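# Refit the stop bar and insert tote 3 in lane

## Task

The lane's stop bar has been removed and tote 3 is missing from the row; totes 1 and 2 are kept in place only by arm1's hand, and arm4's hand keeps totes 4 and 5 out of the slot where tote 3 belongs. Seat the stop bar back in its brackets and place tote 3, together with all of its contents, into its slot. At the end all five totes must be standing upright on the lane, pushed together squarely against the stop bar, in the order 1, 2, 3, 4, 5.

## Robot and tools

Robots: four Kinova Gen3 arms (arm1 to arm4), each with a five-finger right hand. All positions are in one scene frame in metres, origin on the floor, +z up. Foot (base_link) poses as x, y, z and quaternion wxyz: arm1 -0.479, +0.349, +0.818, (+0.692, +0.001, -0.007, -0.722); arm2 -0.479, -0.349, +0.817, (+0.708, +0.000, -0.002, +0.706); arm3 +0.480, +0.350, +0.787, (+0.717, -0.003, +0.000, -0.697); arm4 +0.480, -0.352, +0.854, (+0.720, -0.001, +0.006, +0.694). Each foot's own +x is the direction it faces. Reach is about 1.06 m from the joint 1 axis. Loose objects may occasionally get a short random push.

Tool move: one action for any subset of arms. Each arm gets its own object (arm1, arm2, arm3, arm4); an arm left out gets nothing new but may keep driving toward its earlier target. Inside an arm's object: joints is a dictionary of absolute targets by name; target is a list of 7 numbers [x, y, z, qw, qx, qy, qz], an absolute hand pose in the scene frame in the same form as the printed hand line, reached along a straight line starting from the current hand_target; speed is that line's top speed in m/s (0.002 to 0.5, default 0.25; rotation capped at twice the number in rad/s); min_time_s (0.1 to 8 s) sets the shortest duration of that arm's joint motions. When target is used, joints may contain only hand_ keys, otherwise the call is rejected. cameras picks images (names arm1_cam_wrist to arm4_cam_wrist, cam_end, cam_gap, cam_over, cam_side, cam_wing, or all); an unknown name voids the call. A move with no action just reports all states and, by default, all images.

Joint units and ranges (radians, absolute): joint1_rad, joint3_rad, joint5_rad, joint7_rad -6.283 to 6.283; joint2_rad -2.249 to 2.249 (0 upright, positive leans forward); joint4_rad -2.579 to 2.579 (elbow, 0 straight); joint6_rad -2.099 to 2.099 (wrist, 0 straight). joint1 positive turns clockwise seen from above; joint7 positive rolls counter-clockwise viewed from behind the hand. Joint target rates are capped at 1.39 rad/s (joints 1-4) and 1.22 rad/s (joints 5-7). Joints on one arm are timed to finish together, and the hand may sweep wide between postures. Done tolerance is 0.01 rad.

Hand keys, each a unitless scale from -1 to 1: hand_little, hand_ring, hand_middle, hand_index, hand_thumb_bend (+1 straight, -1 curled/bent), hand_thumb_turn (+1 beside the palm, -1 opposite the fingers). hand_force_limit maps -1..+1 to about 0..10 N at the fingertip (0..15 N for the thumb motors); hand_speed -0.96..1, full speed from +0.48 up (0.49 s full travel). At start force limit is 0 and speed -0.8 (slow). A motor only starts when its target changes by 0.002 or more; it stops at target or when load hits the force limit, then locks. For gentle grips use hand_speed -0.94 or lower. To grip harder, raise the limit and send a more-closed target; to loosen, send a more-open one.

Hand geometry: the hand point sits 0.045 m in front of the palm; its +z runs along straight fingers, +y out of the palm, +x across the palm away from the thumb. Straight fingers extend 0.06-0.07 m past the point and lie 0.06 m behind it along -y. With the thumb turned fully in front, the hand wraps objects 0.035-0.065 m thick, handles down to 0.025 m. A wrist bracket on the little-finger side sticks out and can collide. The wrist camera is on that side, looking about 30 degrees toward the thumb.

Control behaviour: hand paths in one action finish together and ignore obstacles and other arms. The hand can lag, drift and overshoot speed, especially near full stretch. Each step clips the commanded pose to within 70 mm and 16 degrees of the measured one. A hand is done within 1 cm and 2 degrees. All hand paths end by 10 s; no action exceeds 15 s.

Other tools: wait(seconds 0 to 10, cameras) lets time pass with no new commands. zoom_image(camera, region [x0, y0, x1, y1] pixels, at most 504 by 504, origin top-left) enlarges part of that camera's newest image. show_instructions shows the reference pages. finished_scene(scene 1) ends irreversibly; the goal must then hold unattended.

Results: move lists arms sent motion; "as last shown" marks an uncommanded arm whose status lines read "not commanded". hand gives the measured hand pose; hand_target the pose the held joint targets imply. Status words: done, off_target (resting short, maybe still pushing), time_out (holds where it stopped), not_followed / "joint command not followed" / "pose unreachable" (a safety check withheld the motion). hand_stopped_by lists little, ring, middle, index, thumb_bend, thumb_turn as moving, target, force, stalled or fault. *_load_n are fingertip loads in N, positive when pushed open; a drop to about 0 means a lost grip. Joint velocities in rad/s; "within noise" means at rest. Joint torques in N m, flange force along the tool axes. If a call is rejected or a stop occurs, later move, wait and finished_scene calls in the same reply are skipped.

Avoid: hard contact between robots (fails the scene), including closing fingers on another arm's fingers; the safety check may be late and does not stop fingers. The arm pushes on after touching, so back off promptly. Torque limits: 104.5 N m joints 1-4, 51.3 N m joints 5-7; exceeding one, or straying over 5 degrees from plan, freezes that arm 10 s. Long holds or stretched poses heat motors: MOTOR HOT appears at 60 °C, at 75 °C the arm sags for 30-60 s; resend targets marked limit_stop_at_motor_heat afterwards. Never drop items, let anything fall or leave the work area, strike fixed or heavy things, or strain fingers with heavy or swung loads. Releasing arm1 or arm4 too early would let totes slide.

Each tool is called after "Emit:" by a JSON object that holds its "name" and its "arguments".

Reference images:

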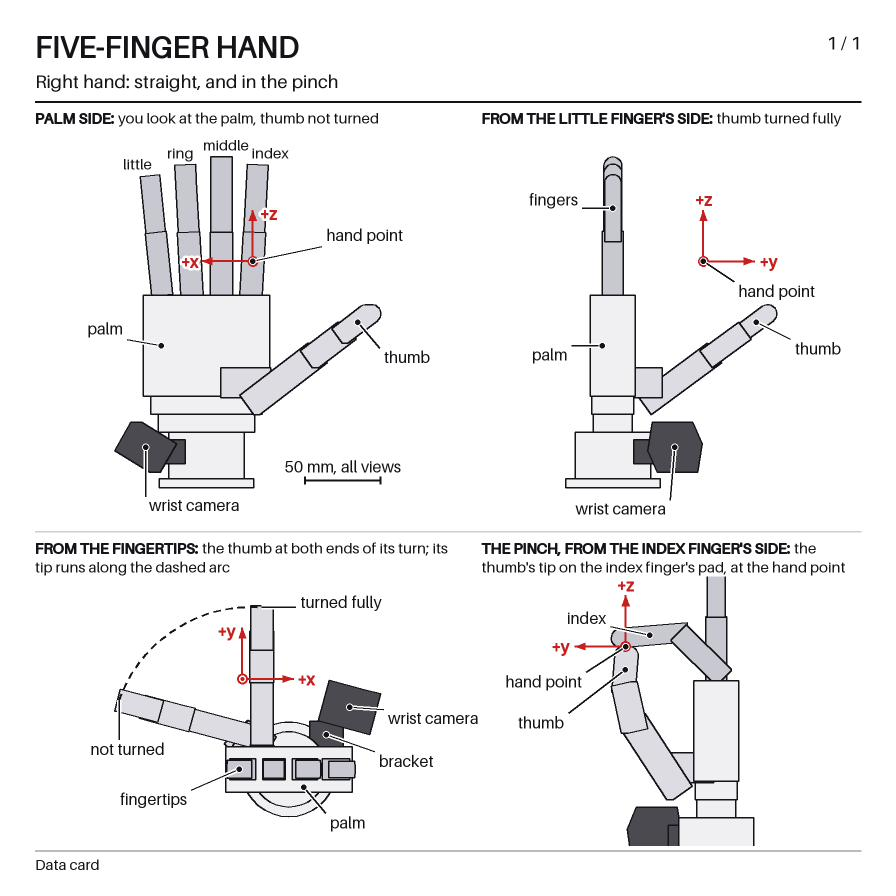

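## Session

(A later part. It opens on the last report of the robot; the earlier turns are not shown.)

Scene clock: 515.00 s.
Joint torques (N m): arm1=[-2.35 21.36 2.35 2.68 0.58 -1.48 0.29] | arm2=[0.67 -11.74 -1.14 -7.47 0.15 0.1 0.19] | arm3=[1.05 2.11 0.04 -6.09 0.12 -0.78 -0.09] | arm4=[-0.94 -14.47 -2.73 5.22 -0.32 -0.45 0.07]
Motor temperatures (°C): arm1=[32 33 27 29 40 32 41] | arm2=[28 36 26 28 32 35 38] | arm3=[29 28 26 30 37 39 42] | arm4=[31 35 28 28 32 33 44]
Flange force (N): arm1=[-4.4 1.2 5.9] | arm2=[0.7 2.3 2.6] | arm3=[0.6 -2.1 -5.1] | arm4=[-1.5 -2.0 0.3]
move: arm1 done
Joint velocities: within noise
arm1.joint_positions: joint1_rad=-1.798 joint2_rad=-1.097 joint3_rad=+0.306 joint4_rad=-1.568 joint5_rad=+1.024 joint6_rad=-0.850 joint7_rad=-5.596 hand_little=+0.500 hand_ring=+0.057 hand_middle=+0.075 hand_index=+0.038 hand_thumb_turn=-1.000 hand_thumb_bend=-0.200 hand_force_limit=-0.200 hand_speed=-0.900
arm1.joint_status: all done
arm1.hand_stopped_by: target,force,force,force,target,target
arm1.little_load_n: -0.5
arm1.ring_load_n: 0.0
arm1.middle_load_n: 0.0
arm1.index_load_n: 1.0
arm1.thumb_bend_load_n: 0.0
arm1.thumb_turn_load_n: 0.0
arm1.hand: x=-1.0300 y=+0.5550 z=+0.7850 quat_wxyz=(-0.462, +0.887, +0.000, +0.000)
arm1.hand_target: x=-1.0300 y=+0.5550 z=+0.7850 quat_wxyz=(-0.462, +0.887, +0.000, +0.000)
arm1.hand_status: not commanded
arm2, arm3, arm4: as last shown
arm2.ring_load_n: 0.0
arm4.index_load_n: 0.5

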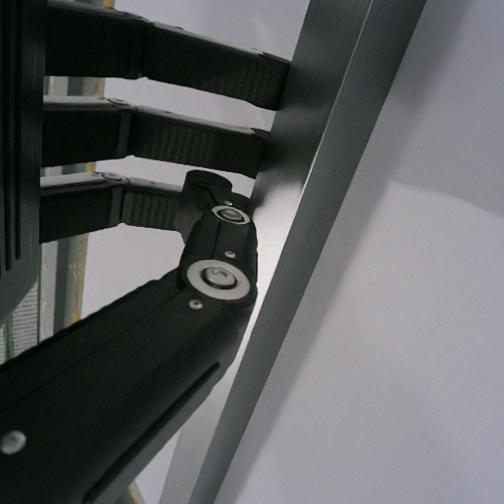

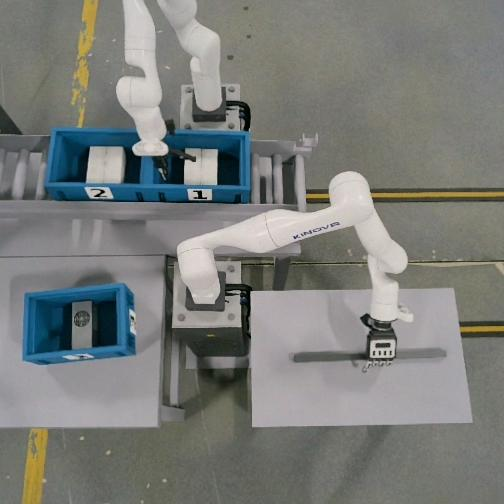

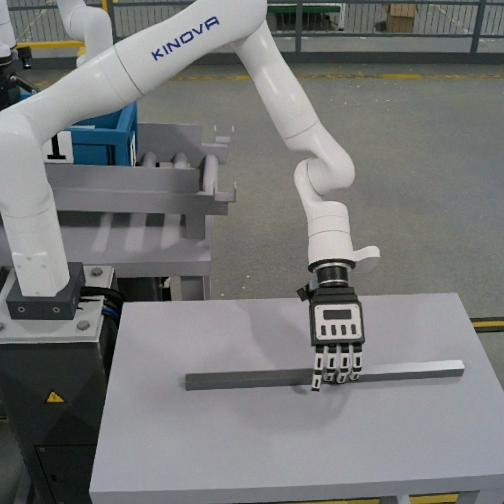

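Emit:
{"name": "move", "arguments": {"arm1": {"joints": {"hand_thumb_bend": 0.5, "hand_little": 0.35, "hand_ring": 0.35, "hand_middle": 0.35, "hand_index": 0.35, "hand_speed": -0.6}}, "cameras": ["arm1_cam_wrist"]}}

Emit:
{"name": "move", "arguments": {"arm1": {"target": [-1.03, 0.557, 0.779, 0.4617, -0.887, 0, 0], "speed": 0.02}}}

Emit:
{"name": "move", "arguments": {"arm1": {"target": [-1.03, 0.557, 0.775, 0.4617, -0.887, 0, 0], "speed": 0.02}, "cameras": ["arm1_cam_wrist", "cam_wing"]}}

Emit:
{"name": "zoom_image", "arguments": {"camera": "cam_wing", "region": [270, 300, 390, 420]}}

Scene clock: 522.30 s.
Joint torques (N m): arm1=[-1.59 21.26 3.03 2.47 0.69 -1.74 0.22] | arm2=[0.68 -11.77 -1.13 -7.5 0.12 0.11 0.18] | arm3=[1.03 2.18 0.1 -6.14 0.09 -0.72 -0.07] | arm4=[-1 -14.42 -2.66 5.14 -0.37 -0.42 0.07]
Motor temperatures (°C): arm1=[32 33 27 29 40 32 41] | arm2=[28 36 26 28 32 35 38] | arm3=[29 28 26 30 37 39 42] | arm4=[31 35 28 28 32 33 44]
Flange force (N): arm1=[-5.0 2.0 4.8] | arm2=[0.7 2.3 2.8] | arm3=[0.8 -1.9 -4.7] | arm4=[-1.7 -2.1 0.0]
move: arm1 done
Joint velocities: within noise
arm1.joint_positions: joint1_rad=-1.798 joint2_rad=-1.097 joint3_rad=+0.306 joint4_rad=-1.568 joint5_rad=+1.024 joint6_rad=-0.850 joint7_rad=-5.596 hand_little=+0.350 hand_ring=+0.350 hand_middle=+0.350 hand_index=+0.350 hand_thumb_turn=-1.000 hand_thumb_bend=+0.500 hand_force_limit=-0.200 hand_speed=-0.600
arm1.joint_status: all done
arm1.hand_stopped_by: target,target,target,target,target,target
arm1.little_load_n: 0.0
arm1.ring_load_n: 0.0
arm1.middle_load_n: 0.0
arm1.index_load_n: 0.0
arm1.thumb_bend_load_n: 0.0
arm1.thumb_turn_load_n: 0.0
arm1.hand: x=-1.0300 y=+0.5550 z=+0.7850 quat_wxyz=(-0.462, +0.887, +0.000, +0.000)
arm1.hand_target: x=-1.0300 y=+0.5550 z=+0.7850 quat_wxyz=(-0.462, +0.887, +0.000, +0.000)
arm1.hand_status: not commanded
arm2, arm3, arm4: as last shown
arm2.ring_load_n: -0.5
arm3.index_load_n: 0.5
arm3.thumb_turn_load_n: -0.5
arm4.index_load_n: 0.0

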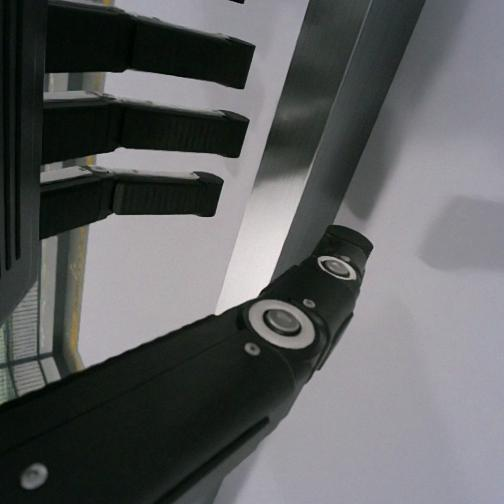

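Scene clock: 523.27 s.
Joint torques (N m): arm1=[-1.62 21.31 3.05 2.38 0.71 -1.7 0.25] | arm2=[0.68 -11.73 -1.13 -7.48 0.14 0.1 0.17] | arm3=[1.02 2.1 0.1 -6.13 0.07 -0.78 -0.11] | arm4=[-1 -14.43 -2.7 5.18 -0.33 -0.48 0.04]
Motor temperatures (°C): arm1=[32 33 27 29 40 32 41] | arm2=[28 36 26 28 32 35 38] | arm3=[29 28 26 30 37 39 42] | arm4=[31 35 28 28 32 33 44]
Flange force (N): arm1=[-5.1 2.0 4.8] | arm2=[0.8 2.2 2.6] | arm3=[0.6 -2.0 -5.0] | arm4=[-1.6 -2.3 0.2]
move: arm1 done
Joint velocities: within noise
arm1.joint_positions: joint1_rad=-1.795 joint2_rad=-1.110 joint3_rad=+0.308 joint4_rad=-1.564 joint5_rad=+1.028 joint6_rad=-0.842 joint7_rad=-5.604 hand_little=+0.350 hand_ring=+0.350 hand_middle=+0.350 hand_index=+0.350 hand_thumb_turn=-1.000 hand_thumb_bend=+0.500 hand_force_limit=-0.200 hand_speed=-0.600
arm1.joint_status: not commanded
arm1.hand_stopped_by: target,target,target,target,target,target
arm1.little_load_n: 0.0
arm1.ring_load_n: 0.0
arm1.middle_load_n: 0.0
arm1.index_load_n: 0.0
arm1.thumb_bend_load_n: 0.0
arm1.thumb_turn_load_n: 0.0
arm1.hand: x=-1.0300 y=+0.5570 z=+0.7790 quat_wxyz=(-0.462, +0.887, +0.000, +0.000)
arm1.hand_target: x=-1.0300 y=+0.5570 z=+0.7790 quat_wxyz=(-0.462, +0.887, +0.000, +0.000)
arm1.hand_status: done (0.000 m and 0.0 deg from the pose sent, 0.006 m and 0.0 deg at the start)
arm2: as last shown
arm2.ring_load_n: 0.0
arm2.index_load_n: -0.5
arm3.joint_positions: joint1_rad=-0.639 joint2_rad=-0.464 joint3_rad=-0.112 joint4_rad=+1.532 joint5_rad=+0.015 joint6_rad=+1.939 joint7_rad=-2.029 hand_little=+1.000 hand_ring=+1.000 hand_middle=+1.000 hand_index=+1.000 hand_thumb_turn=+1.000 hand_thumb_bend=+1.000 hand_force_limit=+0.000 hand_speed=-0.800
arm3.joint_status: not commanded
arm3.hand_stopped_by: target,target,target,target,target,target
arm3.little_load_n: 0.0
arm3.ring_load_n: 0.0
arm3.middle_load_n: 0.0
arm3.index_load_n: 0.0
arm3.thumb_bend_load_n: 0.0
arm3.thumb_turn_load_n: 0.0
arm3.hand: x=+0.6252 y=+0.2346 z=+1.2855 quat_wxyz=(-0.059, -0.589, -0.804, +0.045)
arm3.hand_target: x=+0.6252 y=+0.2346 z=+1.2855 quat_wxyz=(-0.059, -0.589, -0.804, +0.045)
arm3.hand_status: not commanded
arm4.joint_positions: joint1_rad=+0.012 joint2_rad=+0.642 joint3_rad=+2.089 joint4_rad=-1.891 joint5_rad=+0.676 joint6_rad=-1.014 joint7_rad=+0.266 hand_little=+1.000 hand_ring=+1.000 hand_middle=+1.000 hand_index=+1.000 hand_thumb_turn=+1.000 hand_thumb_bend=+1.000 hand_force_limit=+0.000 hand_speed=-0.800
arm4.joint_status: not commanded
arm4.hand_stopped_by: target,target,target,target,target,target
arm4.little_load_n: 0.0
arm4.ring_load_n: 0.0
arm4.middle_load_n: 0.0
arm4.index_load_n: 0.0
arm4.thumb_bend_load_n: 0.0
arm4.thumb_turn_load_n: 0.0
arm4.hand: x=+0.1852 y=-0.0026 z=+0.9913 quat_wxyz=(+0.001, -0.707, +0.707, +0.000)
arm4.hand_target: x=+0.1852 y=-0.0026 z=+0.9913 quat_wxyz=(+0.001, -0.707, +0.707, +0.000)
arm4.hand_status: not commanded
pictures: none

Scene clock: 524.23 s.
Joint torques (N m): arm1=[-1.09 18.22 1.6 2.13 0.22 -0.22 0.18] | arm2=[0.68 -11.69 -1.11 -7.49 0.14 0.11 0.15] | arm3=[0.98 2.22 0.11 -6.15 0.06 -0.79 -0.1] | arm4=[-1.06 -14.39 -2.7 5.18 -0.34 -0.47 0.02]
Motor temperatures (°C): arm1=[32 33 27 29 40 32 41] | arm2=[28 36 26 28 32 35 38] | arm3=[29 28 26 30 37 39 42] | arm4=[31 35 28 28 32 33 44]
Flange force (N): arm1=[-3.5 -3.2 -0.8] | arm2=[1.0 2.2 2.5] | arm3=[0.9 -2.0 -4.9] | arm4=[-1.6 -2.5 0.0]
move: arm1 done
Joint velocities: within noise
arm1.joint_positions: joint1_rad=-1.796 joint2_rad=-1.119 joint3_rad=+0.309 joint4_rad=-1.561 joint5_rad=+1.029 joint6_rad=-0.838 joint7_rad=-5.610 hand_little=+0.350 hand_ring=+0.350 hand_middle=+0.350 hand_index=+0.350 hand_thumb_turn=-1.000 hand_thumb_bend=+0.500 hand_force_limit=-0.200 hand_speed=-0.600
arm1.joint_status: not commanded
arm1.hand_stopped_by: target,target,target,target,target,target
arm1.little_load_n: 0.0
arm1.ring_load_n: 0.0
arm1.middle_load_n: -1.0
arm1.index_load_n: 0.0
arm1.thumb_bend_load_n: 0.0
arm1.thumb_turn_load_n: -0.5
arm1.hand: x=-1.0300 y=+0.5570 z=+0.7750 quat_wxyz=(-0.462, +0.887, +0.000, +0.000)
arm1.hand_target: x=-1.0300 y=+0.5570 z=+0.7750 quat_wxyz=(-0.462, +0.887, +0.000, +0.000)
arm1.hand_status: done (0.000 m and 0.0 deg from the pose sent, 0.004 m and 0.0 deg at the start)
arm2, arm3, arm4: as last shown
arm2.index_load_n: 0.0
arm3.thumb_bend_load_n: -0.5

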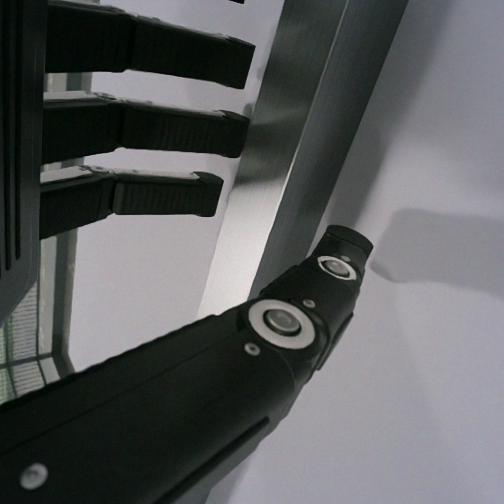

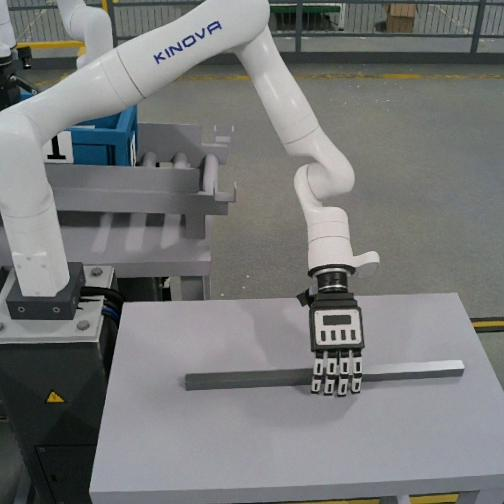

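Scaled by 4.200.

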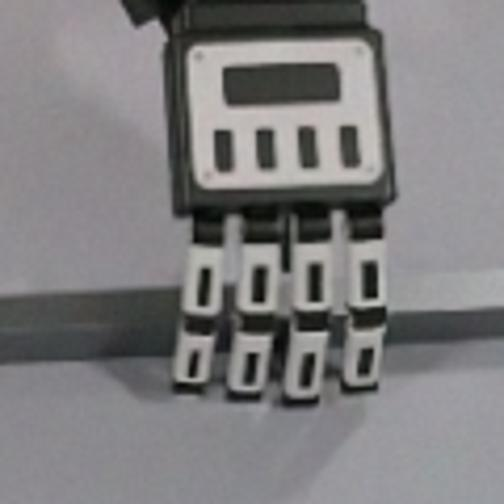

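Emit:
{"name": "move", "arguments": {"arm1": {"target": [-1.03, 0.563, 0.786, 0.4617, -0.887, 0, 0], "speed": 0.03}}}

Emit:
{"name": "move", "arguments": {"arm1": {"target": [-1.03, 0.563, 0.780, 0.4617, -0.887, 0, 0], "speed": 0.02, "joints": {"hand_speed": -0.9, "hand_force_limit": -0.6}}, "cameras": ["arm1_cam_wrist"]}}

Emit:
{"name": "move", "arguments": {"arm1": {"joints": {"hand_little": -0.3, "hand_ring": -0.3, "hand_middle": -0.3, "hand_index": -0.3}}, "cameras": ["arm1_cam_wrist", "cam_wing"]}}

Emit:
{"name": "zoom_image", "arguments": {"camera": "arm1_cam_wrist", "region": [100, 0, 504, 404]}}

Scene clock: 567.20 s.
Joint torques (N m): arm1=[-1.64 21.15 3.09 2.57 0.68 -1.7 0.24] | arm2=[0.66 -11.69 -1.1 -7.46 0.13 0.14 0.14] | arm3=[1.02 2.05 0.16 -6.15 0.08 -0.76 -0.12] | arm4=[-0.93 -14.39 -2.68 5.15 -0.37 -0.46 0.08]
Motor temperatures (°C): arm1=[32 33 27 29 40 32 41] | arm2=[28 36 26 28 32 35 38] | arm3=[29 28 26 30 37 39 42] | arm4=[31 35 28 28 32 33 44]
Flange force (N): arm1=[-4.6 1.7 4.7] | arm2=[0.9 2.2 2.6] | arm3=[0.6 -1.7 -4.9] | arm4=[-1.6 -2.0 0.2]
move: arm1 done
Joint velocities: within noise
arm1.joint_positions: joint1_rad=-1.786 joint2_rad=-1.095 joint3_rad=+0.312 joint4_rad=-1.569 joint5_rad=+1.032 joint6_rad=-0.838 joint7_rad=-5.592 hand_little=+0.350 hand_ring=+0.350 hand_middle=+0.350 hand_index=+0.350 hand_thumb_turn=-1.000 hand_thumb_bend=+0.500 hand_force_limit=-0.200 hand_speed=-0.600
arm1.joint_status: not commanded
arm1.hand_stopped_by: target,target,target,target,target,target
arm1.little_load_n: 0.0
arm1.ring_load_n: 0.0
arm1.middle_load_n: 0.0
arm1.index_load_n: 0.0
arm1.thumb_bend_load_n: 0.0
arm1.thumb_turn_load_n: 0.0
arm1.hand: x=-1.0300 y=+0.5630 z=+0.7860 quat_wxyz=(-0.462, +0.887, +0.000, +0.000)
arm1.hand_target: x=-1.0300 y=+0.5630 z=+0.7860 quat_wxyz=(-0.462, +0.887, +0.000, +0.000)
arm1.hand_status: done (0.000 m and 0.0 deg from the pose sent, 0.012 m and 0.0 deg at the start)
arm2, arm3, arm4: as last shown
arm3.index_load_n: -0.5
arm3.thumb_bend_load_n: 0.0
pictures: none

Scene clock: 568.17 s.
Joint torques (N m): arm1=[-1.73 21.32 3.17 2.49 0.67 -1.74 0.15] | arm2=[0.67 -11.73 -1.11 -7.46 0.13 0.09 0.12] | arm3=[0.97 2.1 0.15 -6.18 0.19 -0.75 -0.08] | arm4=[-1 -14.41 -2.7 5.16 -0.31 -0.5 0.06]
Motor temperatures (°C): arm1=[32 33 27 29 40 32 41] | arm2=[28 36 26 28 32 35 38] | arm3=[29 28 26 30 37 39 42] | arm4=[31 35 28 28 32 33 44]
Flange force (N): arm1=[-5.0 1.7 4.9] | arm2=[0.8 2.1 2.5] | arm3=[0.8 -1.6 -4.8] | arm4=[-1.6 -2.3 0.1]
move: arm1 done
Joint velocities: within noise
arm1.joint_positions: joint1_rad=-1.786 joint2_rad=-1.108 joint3_rad=+0.313 joint4_rad=-1.566 joint5_rad=+1.034 joint6_rad=-0.833 joint7_rad=-5.601 hand_little=+0.350 hand_ring=+0.350 hand_middle=+0.350 hand_index=+0.350 hand_thumb_turn=-1.000 hand_thumb_bend=+0.500 hand_force_limit=-0.600 hand_speed=-0.900
arm1.joint_status: all done
arm1.hand_stopped_by: target,target,target,target,target,target
arm1.little_load_n: 0.0
arm1.ring_load_n: 0.5
arm1.middle_load_n: 0.0
arm1.index_load_n: 0.0
arm1.thumb_bend_load_n: 0.0
arm1.thumb_turn_load_n: 0.0
arm1.hand: x=-1.0300 y=+0.5630 z=+0.7800 quat_wxyz=(-0.462, +0.887, +0.000, +0.000)
arm1.hand_target: x=-1.0300 y=+0.5630 z=+0.7800 quat_wxyz=(-0.462, +0.887, +0.000, +0.000)
arm1.hand_status: done (0.000 m and 0.0 deg from the pose sent, 0.006 m and 0.0 deg at the start)
arm2, arm3, arm4: as last shown
arm2.index_load_n: -0.5
arm3.index_load_n: 0.0

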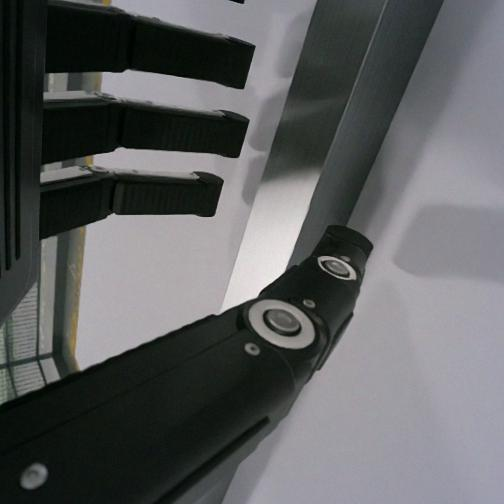

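Scene clock: 570.97 s.
Joint torques (N m): arm1=[-2.15 21.59 2.76 2.59 0.67 -1.66 0.22] | arm2=[0.69 -11.73 -1.14 -7.42 0.14 0.12 0.16] | arm3=[0.97 2.13 0.12 -6.12 0.12 -0.73 -0.08] | arm4=[-0.95 -14.4 -2.71 5.11 -0.33 -0.45 0.07]
Motor temperatures (°C): arm1=[32 33 27 29 40 32 41] | arm2=[28 36 26 28 32 35 38] | arm3=[29 28 26 30 37 39 42] | arm4=[31 35 28 28 32 33 44]
Flange force (N): arm1=[-4.9 1.7 5.9] | arm2=[0.7 2.2 2.5] | arm3=[0.7 -1.7 -4.9] | arm4=[-1.7 -1.9 0.1]
move: arm1 off_target
Joint velocities: within noise
arm1.joint_positions: joint1_rad=-1.786 joint2_rad=-1.108 joint3_rad=+0.313 joint4_rad=-1.566 joint5_rad=+1.034 joint6_rad=-0.833 joint7_rad=-5.601 hand_little=-0.300 hand_ring=-0.068 hand_middle=-0.040 hand_index=-0.086 hand_thumb_turn=-1.000 hand_thumb_bend=+0.500 hand_force_limit=-0.600 hand_speed=-0.900
arm1.joint_status: hand_ring off_target (ended at -0.068, target -0.300); hand_middle off_target (ended at -0.040, target -0.300); hand_index off_target (ended at -0.086, target -0.300); the others done
arm1.hand_stopped_by: target,force,force,force,target,target
arm1.little_load_n: 0.0
arm1.ring_load_n: 0.0
arm1.middle_load_n: 0.0
arm1.index_load_n: 1.5
arm1.thumb_bend_load_n: 0.0
arm1.thumb_turn_load_n: 0.0
arm1.hand: x=-1.0300 y=+0.5630 z=+0.7800 quat_wxyz=(-0.462, +0.887, +0.000, +0.000)
arm1.hand_target: x=-1.0300 y=+0.5630 z=+0.7800 quat_wxyz=(-0.462, +0.887, +0.000, +0.000)
arm1.hand_status: not commanded
arm2, arm3, arm4: as last shown
arm2.index_load_n: 0.0
arm3.thumb_bend_load_n: -0.5

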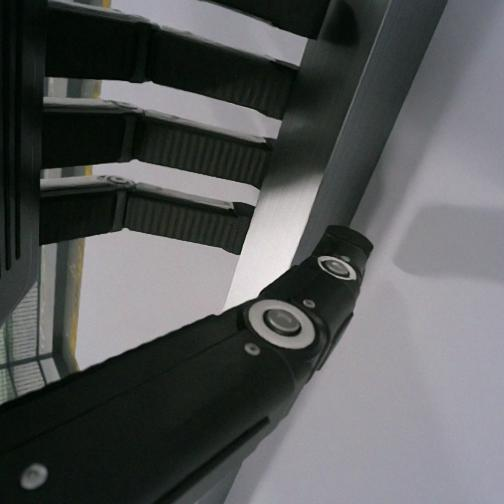

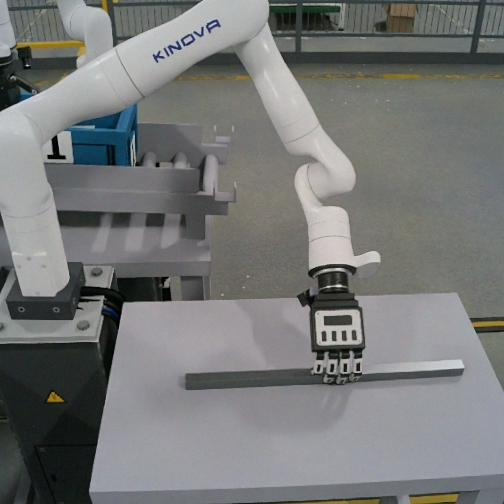

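Scaled by 1.248.

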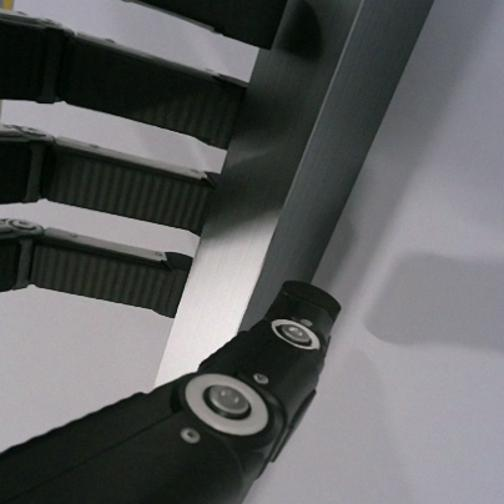

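Emit:
{"name": "move", "arguments": {"arm1": {"joints": {"hand_little": 0.12, "hand_ring": 0.12, "hand_middle": 0.12, "hand_index": 0.12, "hand_speed": -0.7}}}}

Emit:
{"name": "move", "arguments": {"arm1": {"target": [-1.03, 0.563, 0.776, 0.4617, -0.887, 0, 0], "speed": 0.02}}}

Emit:
{"name": "move", "arguments": {"arm1": {"target": [-1.03, 0.563, 0.773, 0.4617, -0.887, 0, 0], "speed": 0.02}, "cameras": ["arm1_cam_wrist"]}}

Scene clock: 580.20 s.
Joint torques (N m): arm1=[-1.72 21.25 3.1 2.51 0.71 -1.74 0.21] | arm2=[0.68 -11.7 -1.1 -7.46 0.08 0.1 0.18] | arm3=[1.02 2.09 0.1 -6.19 0.12 -0.78 -0.06] | arm4=[-1 -14.4 -2.8 5.19 -0.33 -0.46 0.08]
Motor temperatures (°C): arm1=[32 33 27 29 40 32 41] | arm2=[28 36 26 28 32 35 38] | arm3=[29 28 26 30 37 39 42] | arm4=[31 35 28 28 32 33 44]
Flange force (N): arm1=[-4.7 1.7 4.9] | arm2=[0.7 2.3 2.6] | arm3=[0.7 -1.8 -4.8] | arm4=[-1.5 -2.2 0.3]
move: arm1 done
Joint velocities: within noise
arm1.joint_positions: joint1_rad=-1.786 joint2_rad=-1.108 joint3_rad=+0.312 joint4_rad=-1.566 joint5_rad=+1.034 joint6_rad=-0.833 joint7_rad=-5.601 hand_little=+0.120 hand_ring=+0.120 hand_middle=+0.120 hand_index=+0.120 hand_thumb_turn=-1.000 hand_thumb_bend=+0.500 hand_force_limit=-0.600 hand_speed=-0.700
arm1.joint_status: all done
arm1.hand_stopped_by: target,target,target,target,target,target
arm1.little_load_n: 0.0
arm1.ring_load_n: 0.0
arm1.middle_load_n: 0.0
arm1.index_load_n: 0.0
arm1.thumb_bend_load_n: 0.0
arm1.thumb_turn_load_n: 0.0
arm1.hand: x=-1.0300 y=+0.5630 z=+0.7800 quat_wxyz=(-0.462, +0.887, +0.000, +0.000)
arm1.hand_target: x=-1.0300 y=+0.5630 z=+0.7800 quat_wxyz=(-0.462, +0.887, +0.000, +0.000)
arm1.hand_status: not commanded
arm2.joint_positions: joint1_rad=+0.638 joint2_rad=+0.299 joint3_rad=-0.476 joint4_rad=+1.901 joint5_rad=+0.160 joint6_rad=+0.982 joint7_rad=-1.478 hand_little=+1.000 hand_ring=+1.000 hand_middle=+1.000 hand_index=+1.000 hand_thumb_turn=-1.000 hand_thumb_bend=+1.000 hand_force_limit=+0.000 hand_speed=-0.800
arm2.joint_status: not commanded
arm2.hand_stopped_by: target,target,target,target,target,target
arm2.little_load_n: 0.0
arm2.ring_load_n: 0.0
arm2.middle_load_n: 0.0
arm2.index_load_n: 0.0
arm2.thumb_bend_load_n: 0.0
arm2.thumb_turn_load_n: 0.0
arm2.hand: x=-0.4200 y=+0.0300 z=+1.0060 quat_wxyz=(+0.000, +0.707, -0.707, +0.000)
arm2.hand_target: x=-0.4200 y=+0.0300 z=+1.0060 quat_wxyz=(+0.000, +0.707, -0.707, +0.000)
arm2.hand_status: not commanded
arm3, arm4: as last shown
pictures: none

Scene clock: 581.17 s.
Joint torques (N m): arm1=[-1.66 21.34 3.18 2.4 0.65 -1.75 0.21] | arm2=[0.68 -11.73 -1.17 -7.41 0.13 0.12 0.18] | arm3=[1.04 2.15 0.11 -6.19 0.09 -0.7 -0.04] | arm4=[-1.03 -14.45 -2.7 5.14 -0.35 -0.45 0.07]
Motor temperatures (°C): arm1=[32 33 27 29 40 32 41] | arm2=[28 36 26 28 32 35 38] | arm3=[29 28 26 30 37 39 42] | arm4=[31 35 28 28 32 33 44]
Flange force (N): arm1=[-4.9 1.9 4.9] | arm2=[0.6 2.2 2.6] | arm3=[0.8 -1.8 -4.5] | arm4=[-1.7 -2.2 0.1]
move: arm1 done
Joint velocities: within noise
arm1.joint_positions: joint1_rad=-1.786 joint2_rad=-1.117 joint3_rad=+0.313 joint4_rad=-1.563 joint5_rad=+1.035 joint6_rad=-0.830 joint7_rad=-5.607 hand_little=+0.120 hand_ring=+0.120 hand_middle=+0.120 hand_index=+0.120 hand_thumb_turn=-1.000 hand_thumb_bend=+0.500 hand_force_limit=-0.600 hand_speed=-0.700
arm1.joint_status: not commanded
arm1.hand_stopped_by: target,target,target,target,target,target
arm1.little_load_n: 0.0
arm1.ring_load_n: 0.0
arm1.middle_load_n: 0.0
arm1.index_load_n: 0.0
arm1.thumb_bend_load_n: 0.0
arm1.thumb_turn_load_n: 0.0
arm1.hand: x=-1.0300 y=+0.5630 z=+0.7760 quat_wxyz=(-0.462, +0.887, +0.000, +0.000)
arm1.hand_target: x=-1.0300 y=+0.5630 z=+0.7760 quat_wxyz=(-0.462, +0.887, +0.000, +0.000)
arm1.hand_status: done (0.000 m and 0.0 deg from the pose sent, 0.004 m and 0.0 deg at the start)
arm2, arm3, arm4: as last shown
pictures: none

Scene clock: 582.13 s.
Joint torques (N m): arm1=[-3.01 6.92 -7.28 1.29 -2.25 6.46 0.05] | arm2=[0.66 -11.72 -1.16 -7.46 0.16 0.1 0.15] | arm3=[0.97 2.22 0.05 -6.11 0.09 -0.72 -0.08] | arm4=[-0.93 -14.42 -2.74 5.15 -0.33 -0.41 0.07]
Motor temperatures (°C): arm1=[32 33 27 29 40 32 41] | arm2=[28 36 26 28 32 35 38] | arm3=[29 28 26 30 37 39 42] | arm4=[31 35 28 28 32 33 44]
Flange force (N): arm1=[0.5 -26.3 -15.4] | arm2=[0.8 2.1 2.5] | arm3=[0.8 -2.1 -4.8] | arm4=[-1.7 -1.9 0.1]
move: arm1 done
Joint velocities: within noise
arm1.joint_positions: joint1_rad=-1.787 joint2_rad=-1.123 joint3_rad=+0.314 joint4_rad=-1.561 joint5_rad=+1.036 joint6_rad=-0.828 joint7_rad=-5.611 hand_little=+0.120 hand_ring=+0.120 hand_middle=+0.119 hand_index=+0.120 hand_thumb_turn=-1.000 hand_thumb_bend=+0.500 hand_force_limit=-0.600 hand_speed=-0.700
arm1.joint_status: not commanded
arm1.hand_stopped_by: target,target,target,target,target,target
arm1.little_load_n: 0.0
arm1.ring_load_n: 0.0
arm1.middle_load_n: -6.5
arm1.index_load_n: 0.0
arm1.thumb_bend_load_n: 0.0
arm1.thumb_turn_load_n: 0.0
arm1.hand: x=-1.0300 y=+0.5631 z=+0.7731 quat_wxyz=(-0.462, +0.887, +0.000, +0.000)
arm1.hand_target: x=-1.0300 y=+0.5630 z=+0.7730 quat_wxyz=(-0.462, +0.887, +0.000, +0.000)
arm1.hand_status: done (0.000 m and 0.0 deg from the pose sent, 0.003 m and 0.0 deg at the start)
arm2, arm3, arm4: as last shown
arm3.thumb_bend_load_n: 0.0

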